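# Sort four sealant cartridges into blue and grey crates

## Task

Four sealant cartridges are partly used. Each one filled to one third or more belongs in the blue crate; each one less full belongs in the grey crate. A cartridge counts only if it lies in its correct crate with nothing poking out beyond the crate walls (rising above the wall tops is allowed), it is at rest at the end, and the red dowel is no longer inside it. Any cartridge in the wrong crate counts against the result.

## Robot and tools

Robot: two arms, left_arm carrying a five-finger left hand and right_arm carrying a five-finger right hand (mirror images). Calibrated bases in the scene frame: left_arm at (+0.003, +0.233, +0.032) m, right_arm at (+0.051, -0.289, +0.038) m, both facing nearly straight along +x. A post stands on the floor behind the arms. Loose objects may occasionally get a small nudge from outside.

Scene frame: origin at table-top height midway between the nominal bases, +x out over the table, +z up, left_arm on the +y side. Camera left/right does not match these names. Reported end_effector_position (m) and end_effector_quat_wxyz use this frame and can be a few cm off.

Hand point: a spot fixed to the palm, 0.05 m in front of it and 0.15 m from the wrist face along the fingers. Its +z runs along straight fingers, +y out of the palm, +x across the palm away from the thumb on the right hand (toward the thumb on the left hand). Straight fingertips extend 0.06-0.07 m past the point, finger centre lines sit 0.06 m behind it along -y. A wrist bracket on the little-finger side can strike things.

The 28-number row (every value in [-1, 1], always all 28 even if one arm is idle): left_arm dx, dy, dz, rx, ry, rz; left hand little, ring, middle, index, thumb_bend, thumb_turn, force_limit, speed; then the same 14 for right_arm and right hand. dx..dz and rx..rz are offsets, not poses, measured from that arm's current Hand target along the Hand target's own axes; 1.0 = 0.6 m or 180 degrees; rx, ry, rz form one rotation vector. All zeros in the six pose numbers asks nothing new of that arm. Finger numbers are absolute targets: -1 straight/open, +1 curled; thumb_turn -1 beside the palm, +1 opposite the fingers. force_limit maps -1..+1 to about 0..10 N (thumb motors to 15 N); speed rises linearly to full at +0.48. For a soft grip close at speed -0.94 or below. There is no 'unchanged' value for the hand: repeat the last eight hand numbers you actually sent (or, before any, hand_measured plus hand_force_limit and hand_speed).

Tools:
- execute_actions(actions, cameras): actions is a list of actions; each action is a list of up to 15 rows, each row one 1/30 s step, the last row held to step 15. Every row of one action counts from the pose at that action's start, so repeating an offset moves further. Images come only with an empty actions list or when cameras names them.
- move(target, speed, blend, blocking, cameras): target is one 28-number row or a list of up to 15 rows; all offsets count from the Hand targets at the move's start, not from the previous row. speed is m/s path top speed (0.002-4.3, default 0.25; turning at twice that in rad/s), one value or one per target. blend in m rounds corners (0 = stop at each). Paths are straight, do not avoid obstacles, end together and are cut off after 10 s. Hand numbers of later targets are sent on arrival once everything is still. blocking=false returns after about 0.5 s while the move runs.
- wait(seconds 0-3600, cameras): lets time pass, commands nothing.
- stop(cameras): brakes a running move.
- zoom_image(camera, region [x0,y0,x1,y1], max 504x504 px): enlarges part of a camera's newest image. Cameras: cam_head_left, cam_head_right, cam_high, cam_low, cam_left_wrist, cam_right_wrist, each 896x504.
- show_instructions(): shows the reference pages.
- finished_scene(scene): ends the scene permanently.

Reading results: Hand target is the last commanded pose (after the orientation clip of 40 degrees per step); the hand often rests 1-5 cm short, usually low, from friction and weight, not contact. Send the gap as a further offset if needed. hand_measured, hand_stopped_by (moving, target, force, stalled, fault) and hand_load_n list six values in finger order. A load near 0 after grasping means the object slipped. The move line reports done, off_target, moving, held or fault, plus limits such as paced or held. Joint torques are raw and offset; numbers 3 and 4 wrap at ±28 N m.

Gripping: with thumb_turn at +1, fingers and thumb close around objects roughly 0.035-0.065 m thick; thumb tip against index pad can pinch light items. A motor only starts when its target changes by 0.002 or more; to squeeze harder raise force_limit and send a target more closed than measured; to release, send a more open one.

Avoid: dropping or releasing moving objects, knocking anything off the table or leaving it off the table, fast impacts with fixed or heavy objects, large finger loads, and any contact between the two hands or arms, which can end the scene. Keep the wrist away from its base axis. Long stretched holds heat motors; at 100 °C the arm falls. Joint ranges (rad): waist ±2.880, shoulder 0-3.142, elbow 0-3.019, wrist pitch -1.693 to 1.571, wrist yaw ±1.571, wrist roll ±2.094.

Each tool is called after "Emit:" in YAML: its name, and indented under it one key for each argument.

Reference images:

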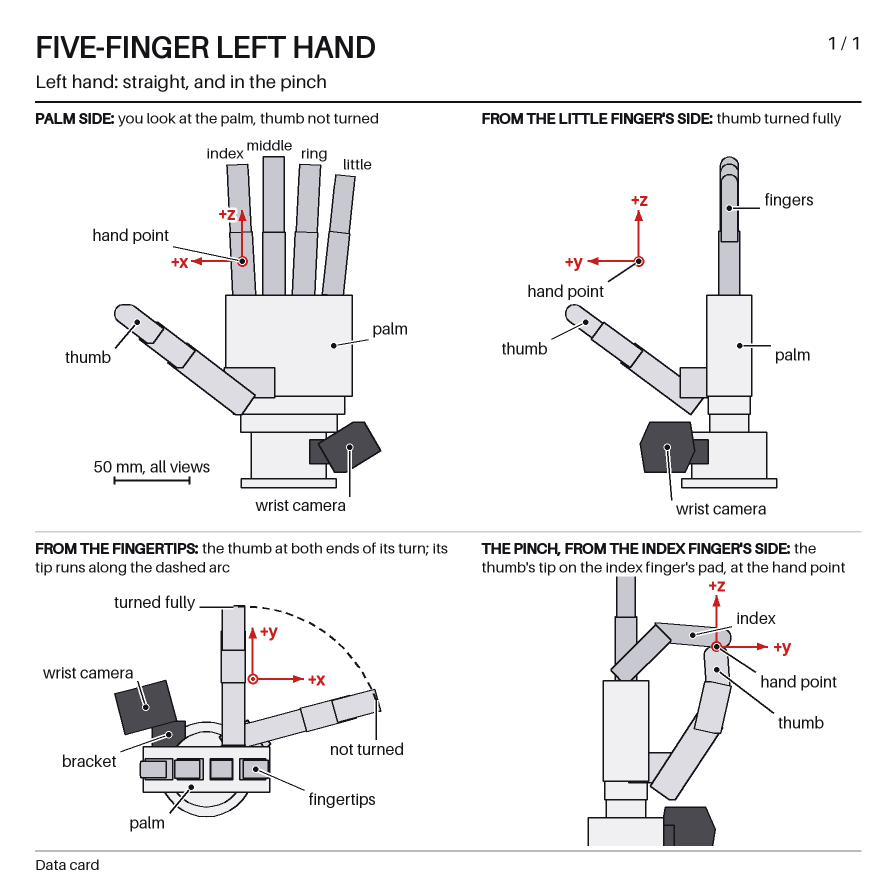

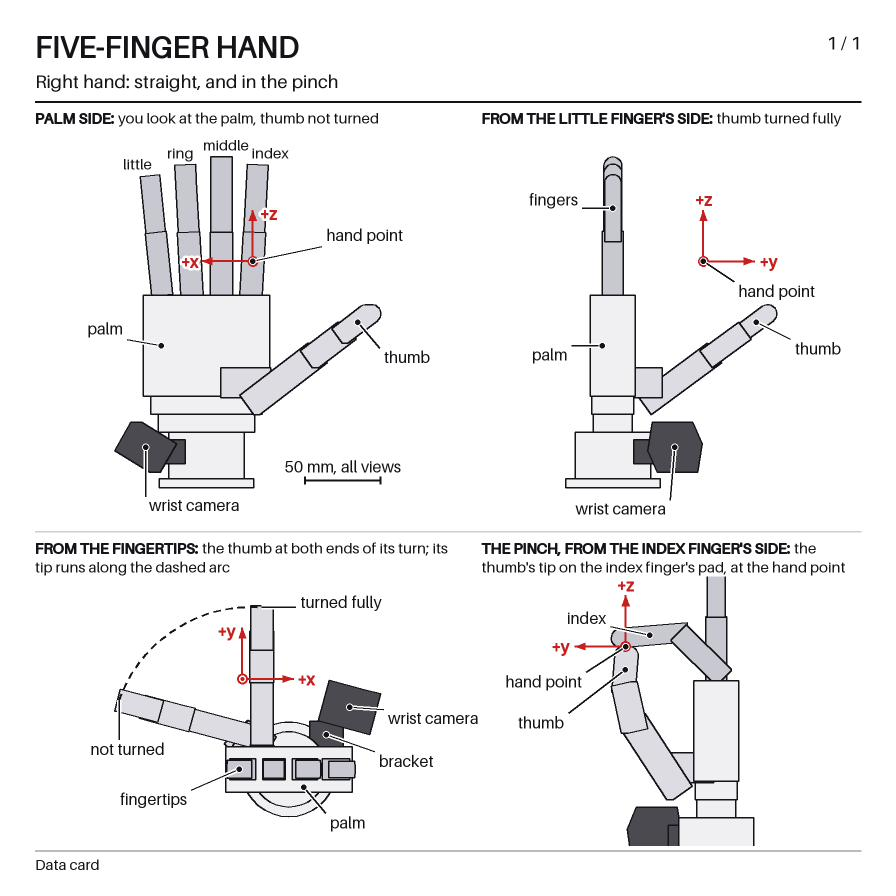

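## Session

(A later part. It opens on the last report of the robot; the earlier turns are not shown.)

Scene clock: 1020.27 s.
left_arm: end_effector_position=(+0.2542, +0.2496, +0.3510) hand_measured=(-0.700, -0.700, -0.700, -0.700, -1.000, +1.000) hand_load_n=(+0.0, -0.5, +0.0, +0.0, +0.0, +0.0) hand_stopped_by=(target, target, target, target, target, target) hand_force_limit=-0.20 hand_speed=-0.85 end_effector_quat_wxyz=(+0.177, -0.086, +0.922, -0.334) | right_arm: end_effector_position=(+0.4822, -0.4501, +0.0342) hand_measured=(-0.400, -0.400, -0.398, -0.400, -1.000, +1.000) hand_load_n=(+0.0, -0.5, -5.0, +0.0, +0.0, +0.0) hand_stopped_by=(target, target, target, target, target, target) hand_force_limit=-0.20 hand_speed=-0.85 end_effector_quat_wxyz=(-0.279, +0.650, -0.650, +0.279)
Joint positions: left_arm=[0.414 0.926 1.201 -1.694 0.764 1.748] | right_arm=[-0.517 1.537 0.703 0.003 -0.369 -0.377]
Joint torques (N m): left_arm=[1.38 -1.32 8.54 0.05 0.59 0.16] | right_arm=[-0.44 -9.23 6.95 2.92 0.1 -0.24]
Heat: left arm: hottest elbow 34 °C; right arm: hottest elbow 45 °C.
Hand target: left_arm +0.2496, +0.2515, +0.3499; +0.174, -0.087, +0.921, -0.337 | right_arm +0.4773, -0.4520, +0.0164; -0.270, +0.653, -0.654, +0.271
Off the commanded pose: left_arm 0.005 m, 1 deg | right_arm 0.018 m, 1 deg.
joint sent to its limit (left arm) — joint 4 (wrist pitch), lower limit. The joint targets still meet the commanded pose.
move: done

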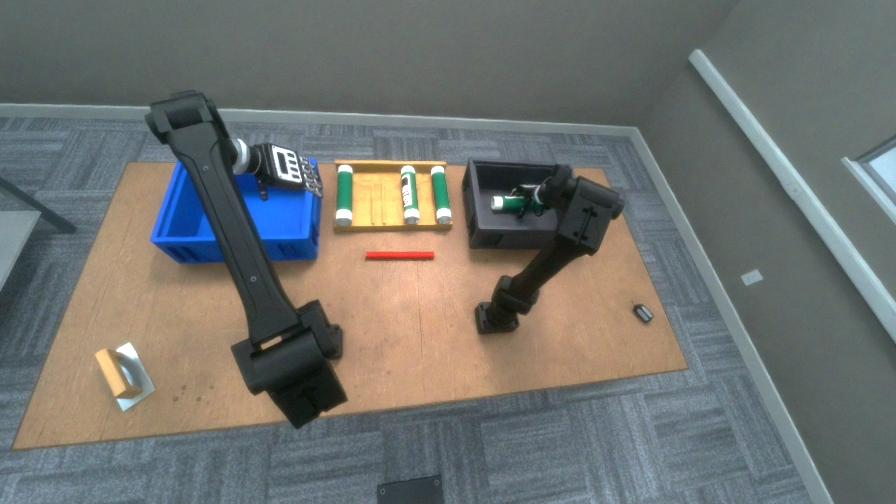

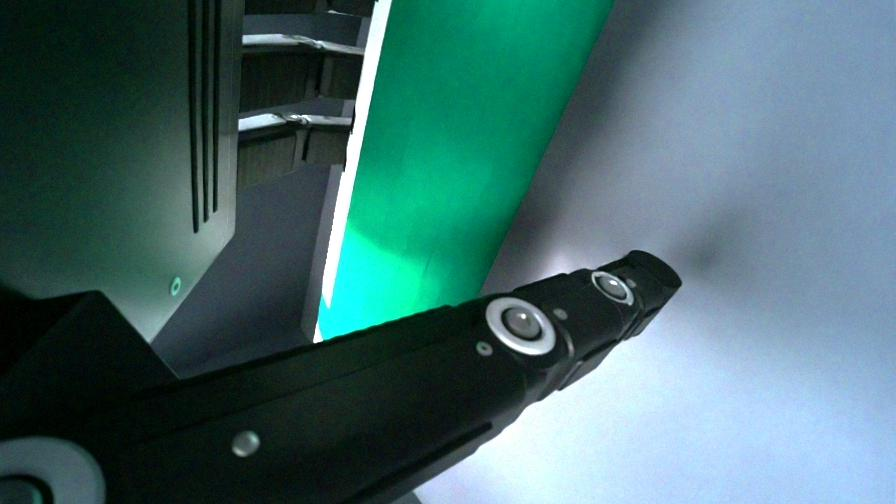

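Emit:
move:
  target:
    - [0,0,0,0,0,0,-0.7,-0.7,-0.7,-0.7,-1,1,-0.2,-0.85,0,0,0,0,0,0,-0.33,-0.33,-0.33,-0.36,-1,1,-0.2,-0.85]
    - [0,0,0,0,0,0,-0.7,-0.7,-0.7,-0.7,-1,1,-0.2,-0.85,0,-0.153,-0.177,0,0,0,-0.33,-0.33,-0.33,-0.36,-1,1,-0.2,-0.85]
  cameras: ["all"]
  speed: 0.06

Emit:
zoom_image:
  camera: "cam_head_left"
  region: [440, 140, 620, 270]

Scene clock: 1032.27 s.
left_arm: end_effector_position=(+0.2542, +0.2496, +0.3510) hand_measured=(-0.700, -0.700, -0.700, -0.700, -1.000, +1.000) hand_load_n=(+0.0, +0.0, +0.0, +0.0, +0.0, +0.0) hand_stopped_by=(target, target, target, target, target, target) hand_force_limit=-0.20 hand_speed=-0.85 end_effector_quat_wxyz=(+0.177, -0.086, +0.922, -0.334) | right_arm: end_effector_position=(+0.4562, -0.4393, +0.1352) hand_measured=(-0.330, -0.330, -0.330, -0.360, -1.000, +1.000) hand_load_n=(+0.0, +0.0, +0.0, +0.0, +0.0, +0.0) hand_stopped_by=(target, target, target, target, target, target) hand_force_limit=-0.20 hand_speed=-0.85 end_effector_quat_wxyz=(-0.267, +0.655, -0.661, +0.251)
Joint positions: left_arm=[0.414 0.926 1.201 -1.694 0.764 1.748] | right_arm=[-0.523 1.29 0.812 -0.423 -0.367 -0.389]
Joint torques (N m): left_arm=[0.97 -1.32 8.51 0.01 0.6 0.15] | right_arm=[-0.97 -10.7 13.16 1.42 -0.26 -0.17]
Heat: left arm: hottest elbow 34 °C; right arm: hottest elbow 45 °C.
Hand target: left_arm +0.2496, +0.2515, +0.3499; +0.174, -0.087, +0.921, -0.337 | right_arm +0.4673, -0.4520, +0.1565; -0.270, +0.653, -0.654, +0.271
Off the commanded pose: left_arm 0.005 m, 1 deg | right_arm 0.027 m, 2 deg.
joint sent to its limit (left arm) — joint 4 (wrist pitch), lower limit. The joint targets still meet the commanded pose.
move: off_target (right_arm)

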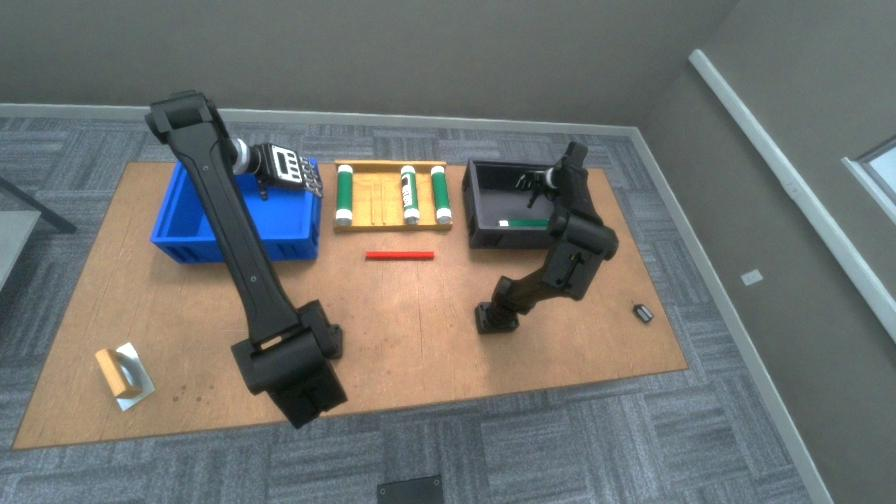

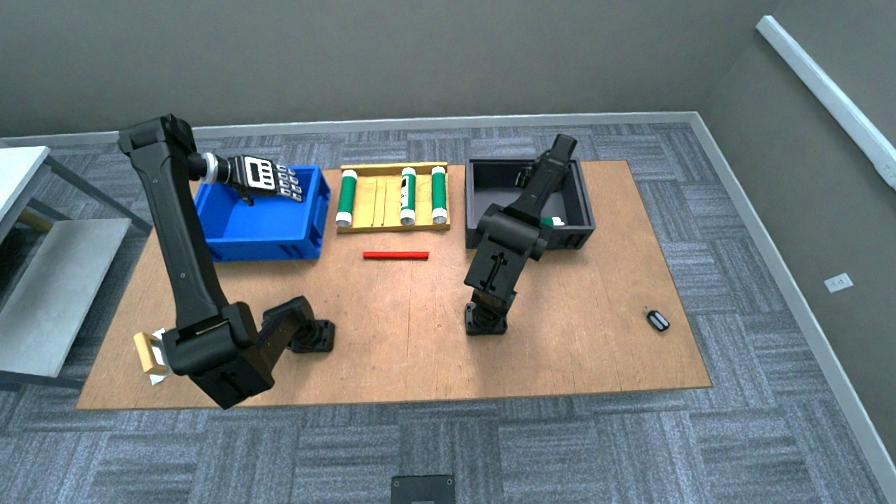

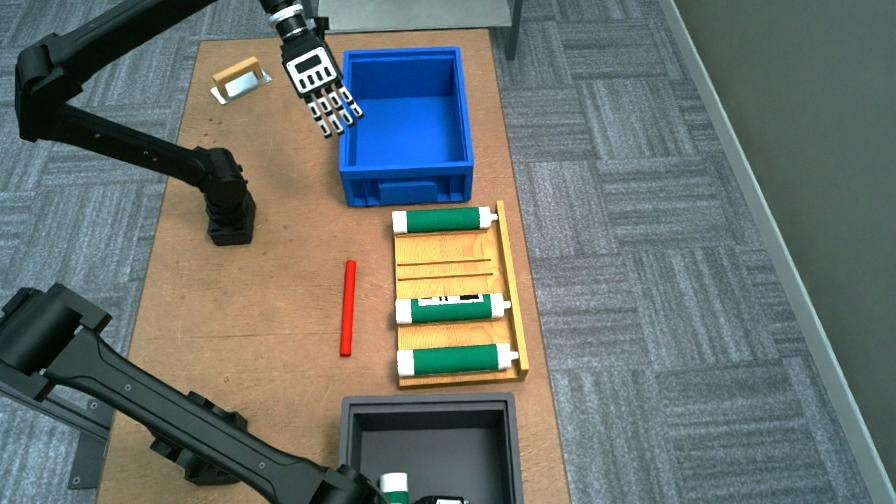

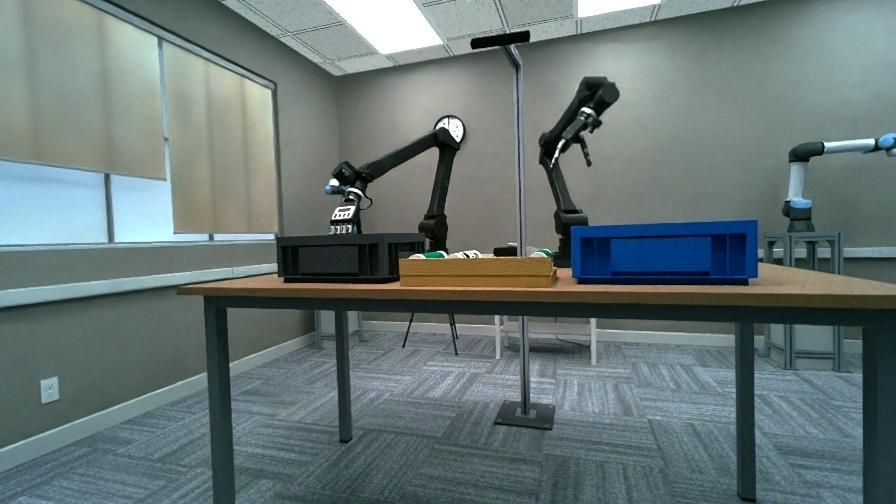

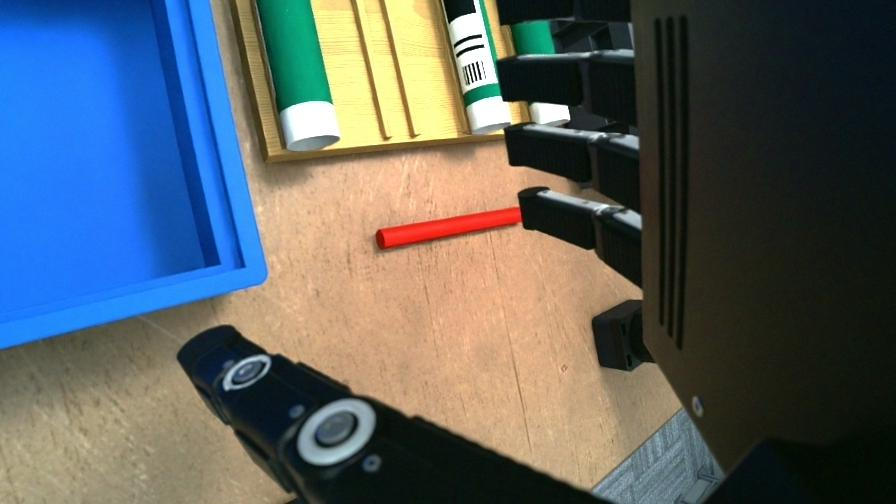

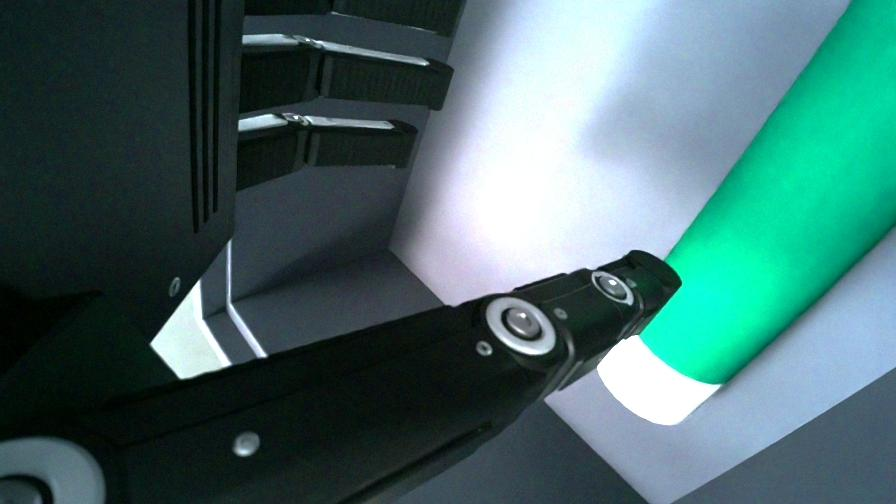

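Scaled by 2.800.

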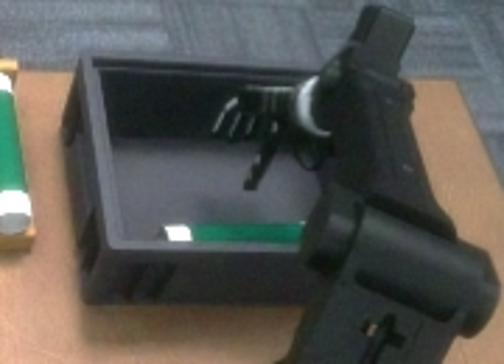

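Emit:
move:
  target:
    - [0,0,0,0,0,0,-0.7,-0.7,-0.7,-0.7,-1,1,-0.2,-0.85,0,-0.1927,-0.1927,0,0,0,-0.33,-0.33,-0.33,-0.36,-1,1,-0.2,-0.85]
    - [0,0,0,0,0,0,-0.7,-0.7,-0.7,-0.7,-1,1,-0.2,-0.85,-0.4533,-0.178,-0.16,0.0482,-0.3866,-0.3184,-0.7,-0.7,-0.7,-0.7,-1,1,-0.2,-0.5]
  cameras: ["cam_high","cam_low"]
  speed: 0.2
  blend: 0.04

Emit:
zoom_image:
  camera: "cam_low"
  region: [400, 180, 540, 280]

Scene clock: 1053.83 s.
left_arm: end_effector_position=(+0.2542, +0.2496, +0.3510) hand_measured=(-0.700, -0.700, -0.700, -0.700, -1.000, +1.000) hand_load_n=(+0.0, +0.0, +0.0, +0.0, +0.0, +0.0) hand_stopped_by=(target, target, target, target, target, target) hand_force_limit=-0.20 hand_speed=-0.85 end_effector_quat_wxyz=(+0.177, -0.086, +0.922, -0.334) | right_arm: end_effector_position=(+0.4631, -0.1821, +0.2955) hand_measured=(-0.700, -0.700, -0.700, -0.700, -1.000, +1.000) hand_load_n=(+0.0, +0.0, +0.0, +0.0, +0.0, +0.0) hand_stopped_by=(target, target, target, target, target, target) hand_force_limit=-0.20 hand_speed=-0.50 end_effector_quat_wxyz=(-0.469, +0.883, -0.010, -0.003)
Joint positions: left_arm=[0.414 0.926 1.201 -1.694 0.764 1.748] | right_arm=[-0.04 1.512 1.451 -1.569 -0.976 -1.626]
Joint torques (N m): left_arm=[1.44 -1.26 8.53 0.09 0.59 0.17] | right_arm=[0.26 -11.22 12.96 0.08 -0.67 -0.21]
Heat: left arm: hottest elbow 34 °C; right arm: hottest elbow 47 °C.
Hand target: left_arm +0.2496, +0.2515, +0.3499; +0.174, -0.087, +0.921, -0.337 | right_arm +0.4754, -0.1798, +0.2995; -0.469, +0.883, -0.001, +0.000
Off the commanded pose: left_arm 0.005 m, 1 deg | right_arm 0.013 m, 1 deg.
joint sent to its limit (left arm) — joint 4 (wrist pitch), lower limit. The joint targets still meet the commanded pose.
move: off_target (right_arm); target 2's new numbers were sent with right_arm's hand 0.013 m and 1 deg from that target

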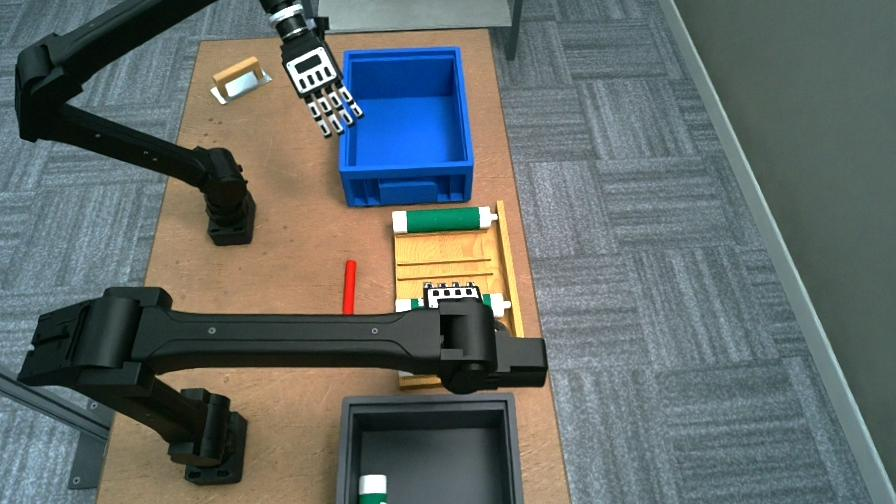

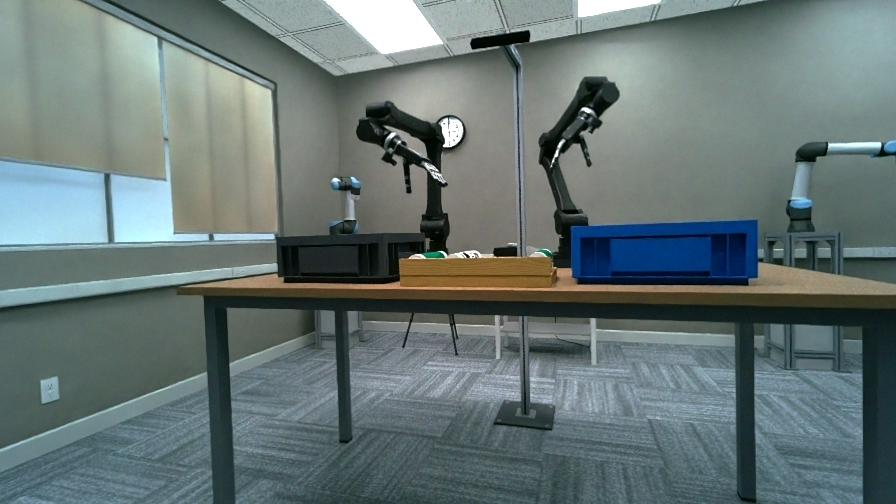

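Scaled by 3.600.

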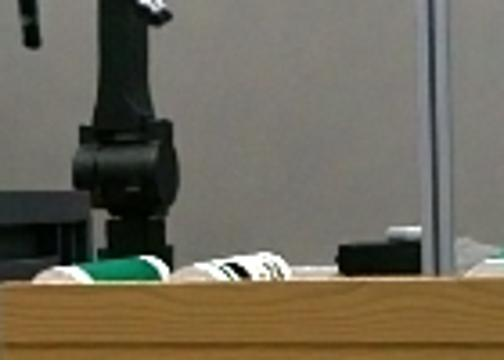

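Emit:
move:
  target: [0,0,0,0,0,0,-0.7,-0.7,-0.7,-0.7,-1,1,-0.2,-0.85,0,0.271,0.195,0,0,0,-0.7,-0.7,-0.7,-0.7,-1,1,-0.2,-0.5]
  cameras: ["cam_high","cam_low","cam_right_wrist","cam_head_left","cam_head_right"]
  speed: 0.15

Emit:
zoom_image:
  camera: "cam_low"
  region: [380, 200, 480, 270]

Emit:
zoom_image:
  camera: "cam_head_left"
  region: [330, 140, 480, 240]

Scene clock: 1065.17 s.
left_arm: end_effector_position=(+0.2542, +0.2496, +0.3510) hand_measured=(-0.700, -0.700, -0.700, -0.700, -1.000, +1.000) hand_load_n=(+0.0, +0.0, +0.0, +0.0, +0.0, +0.0) hand_stopped_by=(target, target, target, target, target, target) hand_force_limit=-0.20 hand_speed=-0.85 end_effector_quat_wxyz=(+0.177, -0.086, +0.922, -0.334) | right_arm: end_effector_position=(+0.4787, -0.1790, +0.1110) hand_measured=(-0.700, -0.700, -0.700, -0.700, -1.000, +1.000) hand_load_n=(+0.0, +0.0, +0.0, +0.0, +0.0, -0.5) hand_stopped_by=(target, target, target, target, target, target) hand_force_limit=-0.20 hand_speed=-0.50 end_effector_quat_wxyz=(-0.469, +0.883, +0.003, +0.013)
Joint positions: left_arm=[0.414 0.926 1.201 -1.694 0.764 1.748] | right_arm=[-0.032 1.669 1.135 -1.055 -0.977 -1.625]
Joint torques (N m): left_arm=[1.38 -1.14 8.57 -0.01 0.6 0.15] | right_arm=[0.67 -12.86 7.54 1.18 -0.65 -0.01]
Heat: left arm: hottest elbow 34 °C; right arm: hottest elbow 49 °C.
Hand target: left_arm +0.2496, +0.2515, +0.3499; +0.174, -0.087, +0.921, -0.337 | right_arm +0.4753, -0.1738, +0.0994; -0.469, +0.883, -0.001, +0.000
Off the commanded pose: left_arm 0.005 m, 1 deg | right_arm 0.013 m, 2 deg.
joint sent to its limit (left arm) — joint 4 (wrist pitch), lower limit. The joint targets still meet the commanded pose.
move: off_target (right_arm)
Images, in order (width x height): cam_head_left 896x504, cam_head_right 896x504, cam_high 896x504, cam_low 896x504, cam_right_wrist 896x504.

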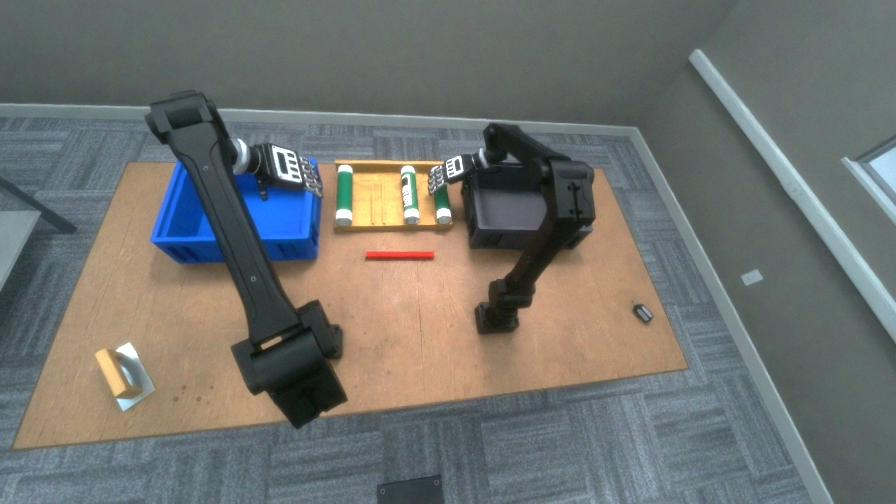

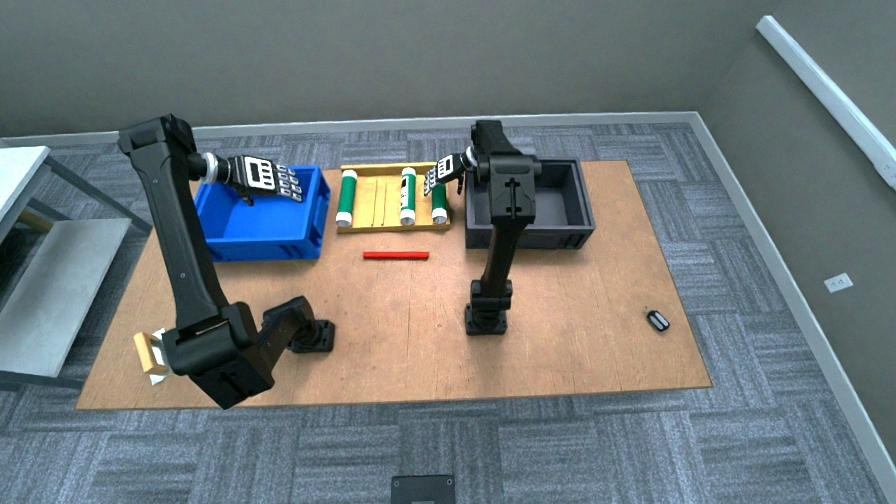

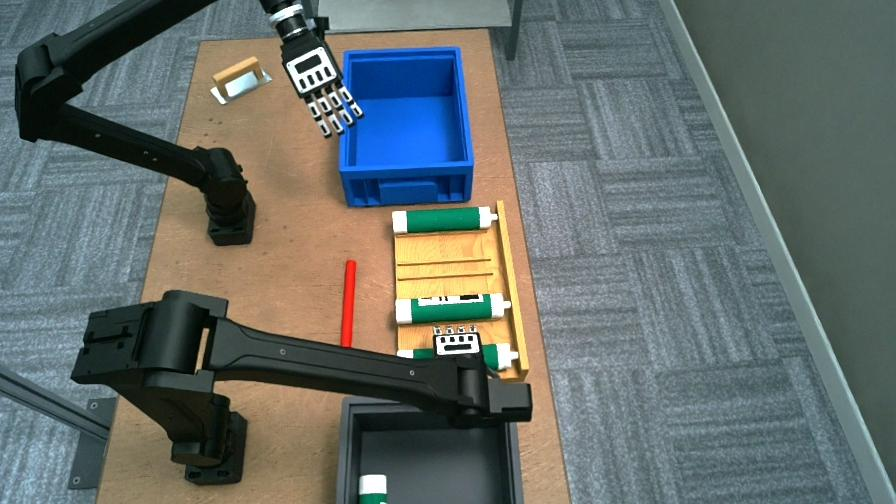

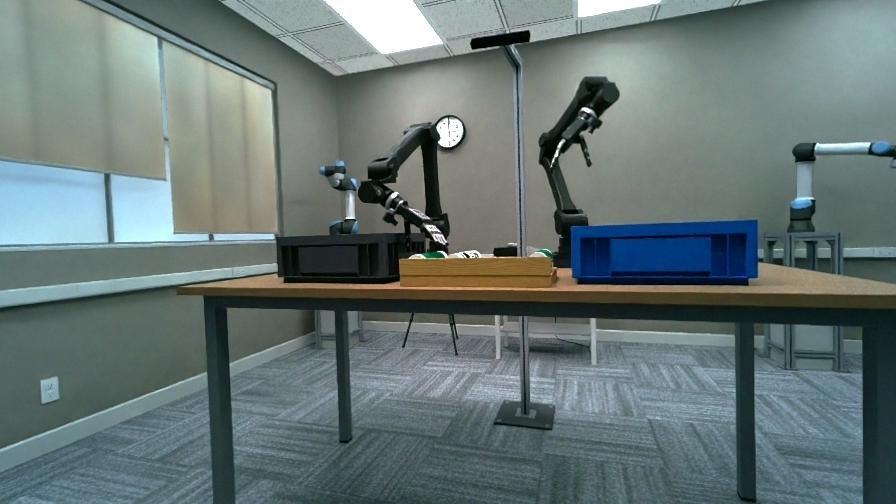

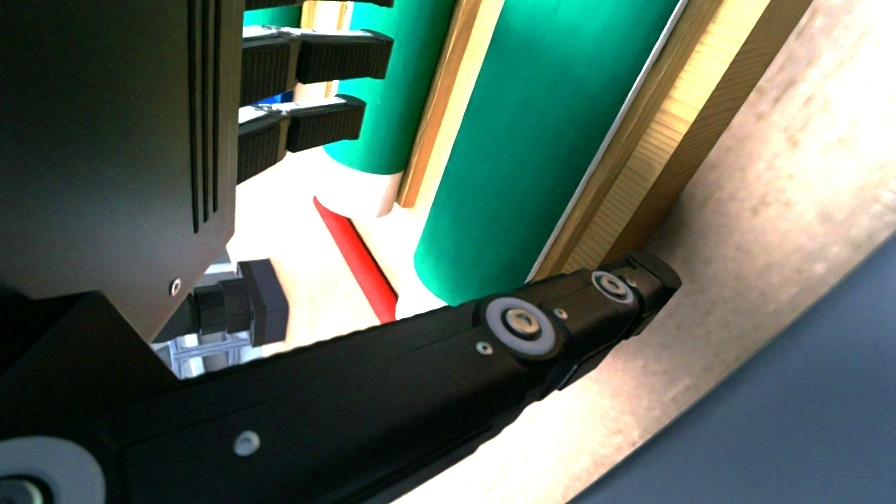

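Scaled by 5.040.

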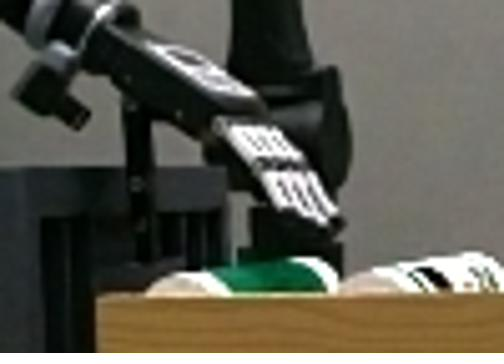

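Scaled by 3.360.

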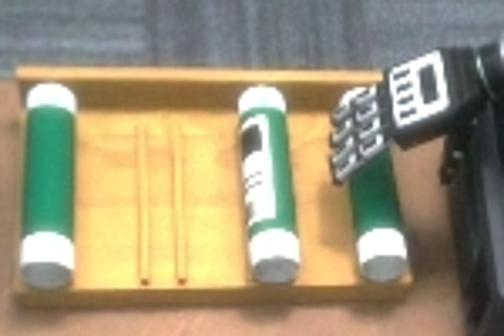

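Emit:
move:
  target: [0,0,0,0,0,0,-0.7,-0.7,-0.7,-0.7,-1,1,-0.2,-0.85,-0.003,0.032,0.047,0,0,0,-0.7,-0.7,-0.7,-0.7,-1,1,-0.2,-0.5]
  cameras: ["cam_low","cam_right_wrist","cam_head_left"]
  speed: 0.1

Emit:
zoom_image:
  camera: "cam_low"
  region: [380, 200, 480, 270]

Emit:
zoom_image:
  camera: "cam_head_left"
  region: [390, 140, 520, 240]

Scene clock: 1081.53 s.
left_arm: end_effector_position=(+0.2542, +0.2496, +0.3510) hand_measured=(-0.700, -0.700, -0.700, -0.700, -1.000, +1.000) hand_load_n=(+0.0, -0.5, +0.0, +0.0, +0.0, +0.0) hand_stopped_by=(target, target, target, target, target, target) hand_force_limit=-0.20 hand_speed=-0.85 end_effector_quat_wxyz=(+0.177, -0.086, +0.922, -0.334) | right_arm: end_effector_position=(+0.4789, -0.1655, +0.0813) hand_measured=(-0.700, -0.700, -0.700, -0.700, -1.000, +1.000) hand_load_n=(+0.0, +0.0, +0.0, +0.0, +0.0, +0.0) hand_stopped_by=(target, target, target, target, target, target) hand_force_limit=-0.20 hand_speed=-0.50 end_effector_quat_wxyz=(-0.470, +0.883, +0.006, +0.015)
Joint positions: left_arm=[0.414 0.926 1.201 -1.694 0.764 1.748] | right_arm=[-0.002 1.703 1.089 -0.929 -0.978 -1.578]
Joint torques (N m): left_arm=[1.32 -1.14 8.5 0.1 0.6 0.15] | right_arm=[0.85 -12.81 7.01 1.35 -0.65 0.03]
Heat: left arm: hottest elbow 34 °C; right arm: hottest elbow 47 °C.
Hand target: left_arm +0.2496, +0.2515, +0.3499; +0.174, -0.087, +0.921, -0.337 | right_arm +0.4736, -0.1612, +0.0678; -0.470, +0.883, -0.001, +0.000
Off the commanded pose: left_arm 0.005 m, 1 deg | right_arm 0.015 m, 2 deg.
joint sent to its limit (left arm) — joint 4 (wrist pitch), lower limit. The joint targets still meet the commanded pose.
move: off_target (right_arm)
Images, in order (width x height): cam_head_left 896x504, cam_low 896x504, cam_right_wrist 896x504.

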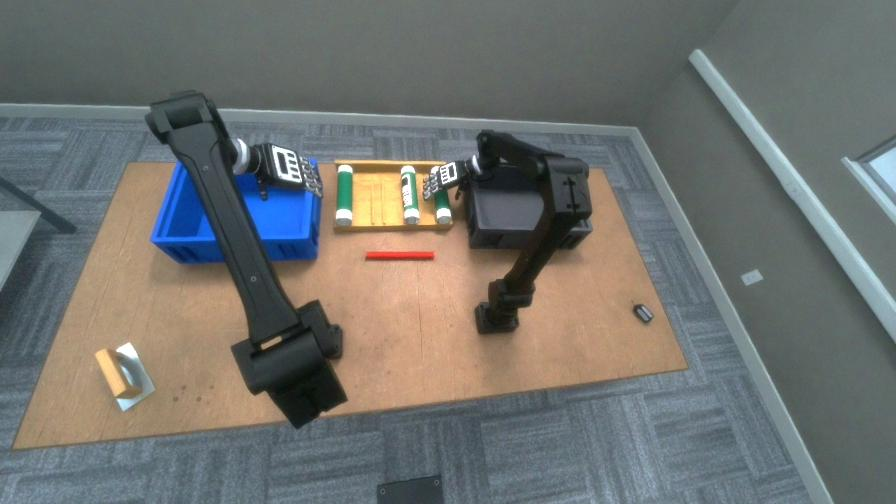

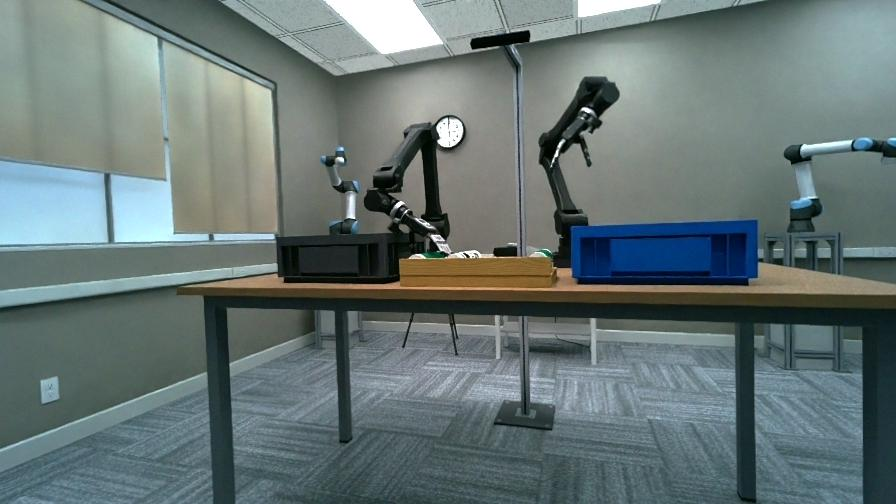

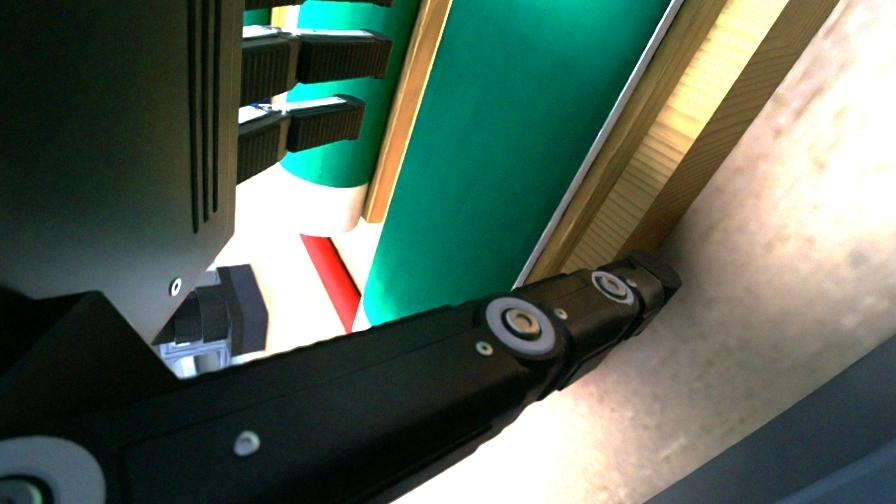

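Scaled by 5.040.

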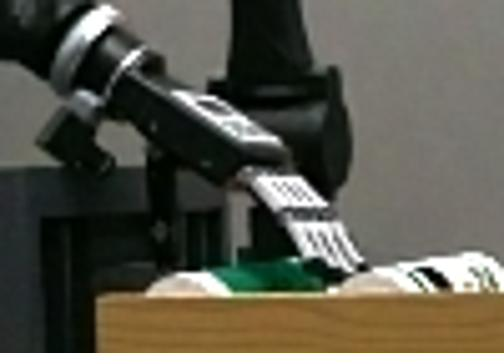

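Scaled by 3.877.

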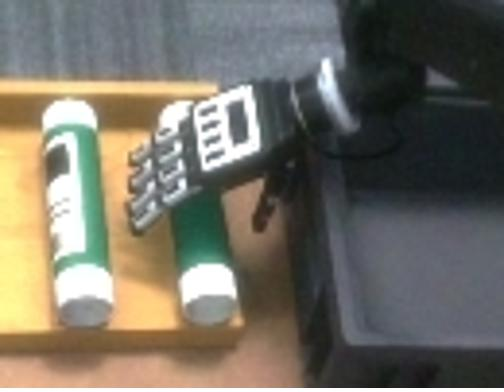

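Emit:
move:
  target:
    - [0,0,0,0,0,0,-0.7,-0.7,-0.7,-0.7,-1,1,-0.2,-0.85,0,0.0366,0.0158,0,0,0,-0.7,-0.7,-0.7,-0.7,-1,1,-0.2,-0.5]
    - [0,0,0,0,0,0,-0.7,-0.7,-0.7,-0.7,-1,1,-0.2,-0.85,0,0.0366,0.0158,0,0,0,-0.25,-0.25,-0.25,-0.25,-0.5,1,-0.4,-0.88]
  cameras: ["cam_low","cam_right_wrist","cam_head_left"]
  speed: 0.06

Emit:
zoom_image:
  camera: "cam_head_left"
  region: [390, 140, 520, 240]

Scene clock: 1094.07 s.
left_arm: end_effector_position=(+0.2542, +0.2496, +0.3510) hand_measured=(-0.700, -0.700, -0.700, -0.700, -1.000, +1.000) hand_load_n=(+0.0, +0.0, +0.0, +0.0, +0.0, +0.0) hand_stopped_by=(target, target, target, target, target, target) hand_force_limit=-0.20 hand_speed=-0.85 end_effector_quat_wxyz=(+0.177, -0.086, +0.922, -0.334) | right_arm: end_effector_position=(+0.4857, -0.1650, +0.0780) hand_measured=(-0.250, -0.250, -0.250, -0.250, -0.500, +1.000) hand_load_n=(+0.0, +0.0, +0.0, +0.0, +0.0, +0.0) hand_stopped_by=(target, target, target, target, target, target) hand_force_limit=-0.40 hand_speed=-0.88 end_effector_quat_wxyz=(-0.471, +0.882, +0.015, +0.030)
Joint positions: left_arm=[0.414 0.926 1.201 -1.694 0.764 1.748] | right_arm=[-0.002 1.706 1.083 -0.888 -0.982 -1.581]
Joint torques (N m): left_arm=[1.2 -1.44 8.58 0.1 0.6 0.17] | right_arm=[0.03 -10.46 5.78 1.35 -0.51 -0.13]
Heat: left arm: hottest elbow 34 °C; right arm: hottest elbow 45 °C.
Hand target: left_arm +0.2496, +0.2515, +0.3499; +0.174, -0.087, +0.921, -0.337 | right_arm +0.4736, -0.1656, +0.0442; -0.469, +0.883, -0.001, +0.000
Off the commanded pose: left_arm 0.005 m, 1 deg | right_arm 0.036 m, 4 deg.
joint sent to its limit (left arm) — joint 4 (wrist pitch), lower limit. The joint targets still meet the commanded pose.
move: off_target (right_arm); target 2's new numbers were sent with right_arm's hand 0.036 m and 4 deg from that target
Images, in order (width x height): cam_head_left 896x504, cam_low 896x504, cam_right_wrist 896x504.

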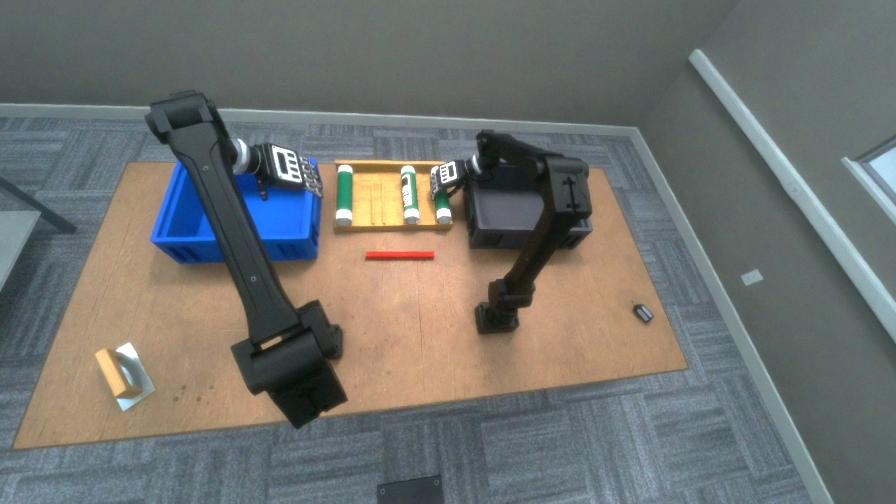

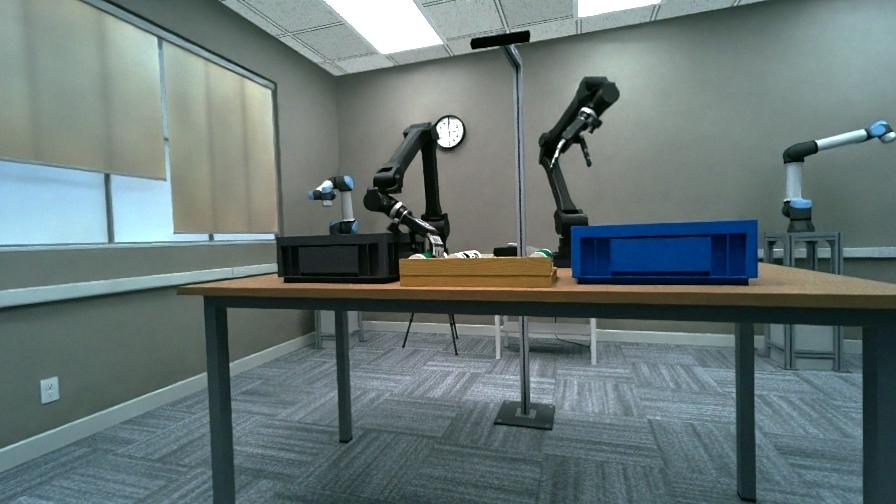

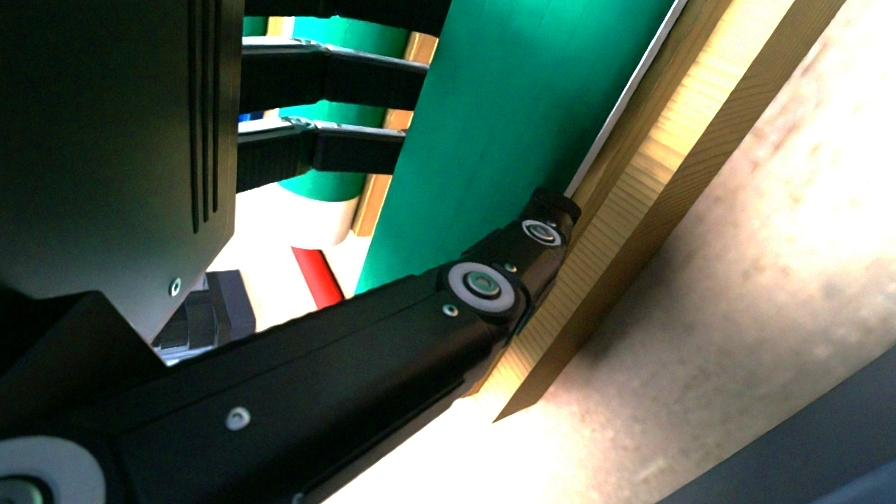

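Scaled by 3.877.

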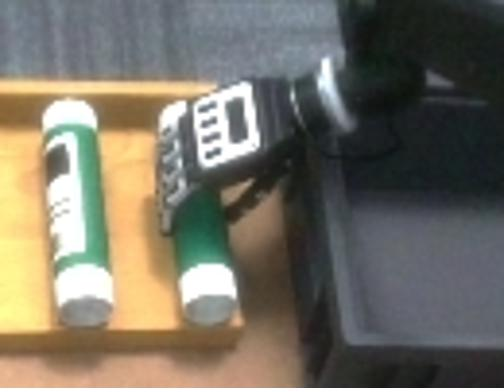

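Emit:
move:
  target:
    - [0,0,0,0,0,0,-0.7,-0.7,-0.7,-0.7,-1,1,-0.2,-0.85,0,0,0,0,0,0,-0.7,-0.7,-0.7,-0.7,-1,1,-0.2,-0.3]
    - [0,0,0,0,0,0,-0.7,-0.7,-0.7,-0.7,-1,1,-0.2,-0.85,0,-0.105,-0.071,0,0,0,-0.7,-0.7,-0.7,-0.7,-1,1,-0.2,-0.3]
    - [0,0,0,0,0,0,-0.7,-0.7,-0.7,-0.7,-1,1,-0.2,-0.85,0,-0.105,-0.071,-0.0889,0,0,-0.7,-0.7,-0.7,-0.7,-1,1,-0.2,-0.3]
  cameras: ["cam_low","cam_right_wrist","cam_head_left"]
  speed: 0.1

Emit:
zoom_image:
  camera: "cam_low"
  region: [380, 200, 480, 270]

Emit:
zoom_image:
  camera: "cam_head_left"
  region: [390, 140, 520, 240]

Scene clock: 1133.53 s.
left_arm: end_effector_position=(+0.2542, +0.2496, +0.3510) hand_measured=(-0.700, -0.700, -0.700, -0.700, -1.000, +1.000) hand_load_n=(+0.0, +0.0, +0.0, +0.0, +0.0, +0.0) hand_stopped_by=(target, target, target, target, target, target) hand_force_limit=-0.20 hand_speed=-0.85 end_effector_quat_wxyz=(+0.177, -0.086, +0.922, -0.334) | right_arm: end_effector_position=(+0.4547, -0.1712, +0.1037) hand_measured=(-0.700, -0.700, -0.700, -0.700, -1.000, +1.000) hand_load_n=(+0.0, +0.0, +0.0, +0.0, +0.0, +0.0) hand_stopped_by=(target, target, target, target, target, target) hand_force_limit=-0.20 hand_speed=-0.30 end_effector_quat_wxyz=(-0.341, +0.940, -0.010, -0.025)
Joint positions: left_arm=[0.414 0.926 1.201 -1.694 0.764 1.748] | right_arm=[0.095 1.619 1.128 -1.057 -0.698 -1.451]
Joint torques (N m): left_arm=[1.08 -1.2 8.57 0.03 0.6 0.16] | right_arm=[0.56 -15.33 11.58 1.21 -0.39 0.03]
Motor temperatures (°C): left_arm=[27 27 34 28 30 26] | right_arm=[29 30 42 25 30 26]
Heat: left arm: hottest elbow 34 °C; right arm: hottest elbow 42 °C.
Hand target: left_arm +0.2496, +0.2515, +0.3499; +0.174, -0.087, +0.921, -0.337 | right_arm +0.4736, -0.1656, +0.1203; -0.342, +0.940, -0.001, +0.000
Off the commanded pose: left_arm 0.005 m, 1 deg | right_arm 0.026 m, 3 deg.
joint sent to its limit (left arm) — joint 4 (wrist pitch), lower limit. The joint targets still meet the commanded pose.
move: off_target (right_arm)
Images, in order (width x height): cam_head_left 896x504, cam_low 896x504, cam_right_wrist 896x504.

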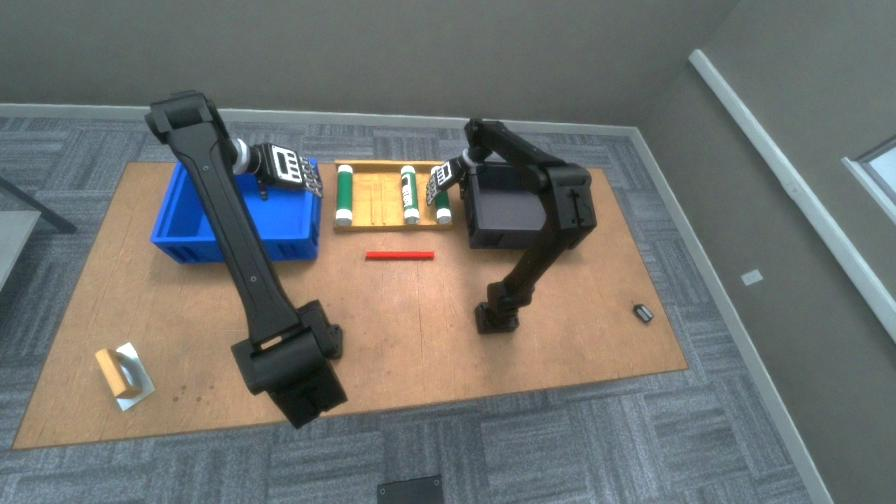

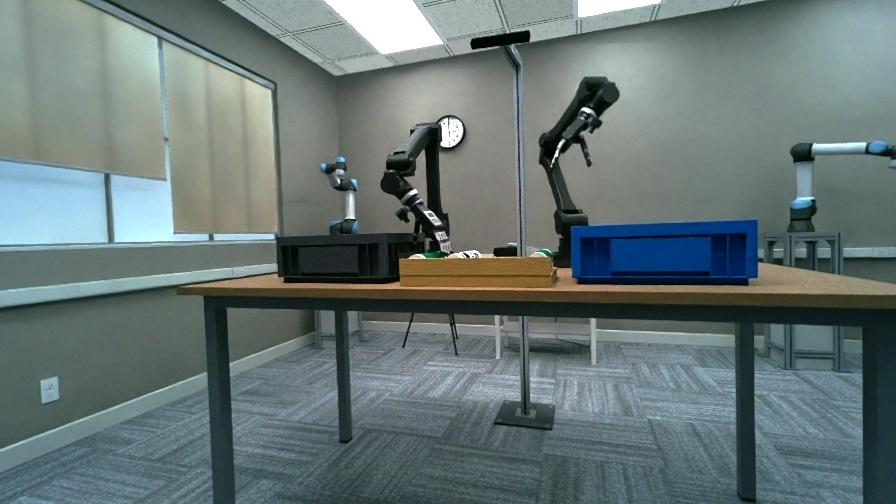

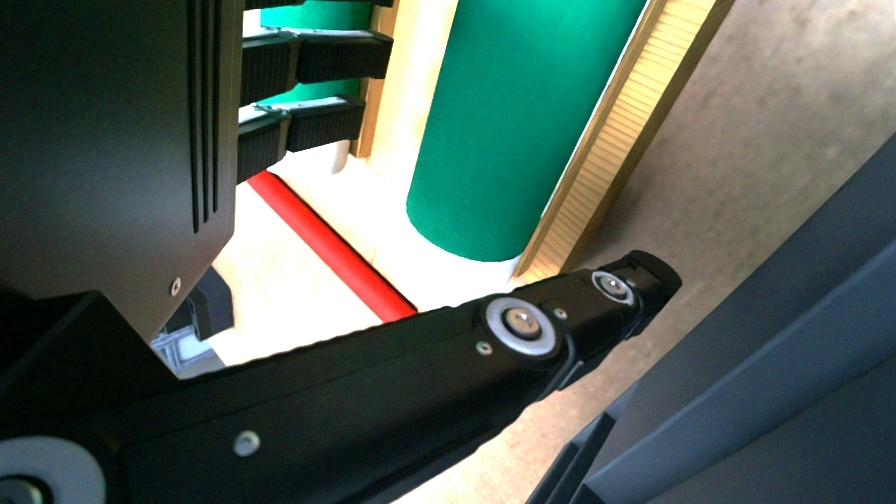

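Scaled by 5.040.

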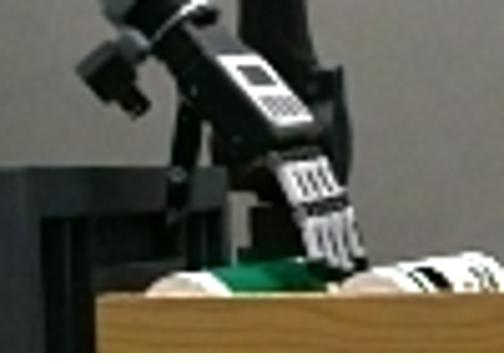

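Scaled by 3.877.

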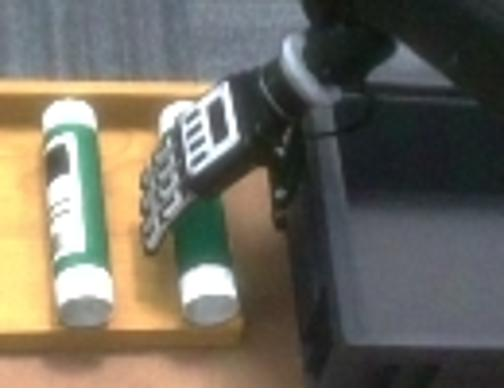

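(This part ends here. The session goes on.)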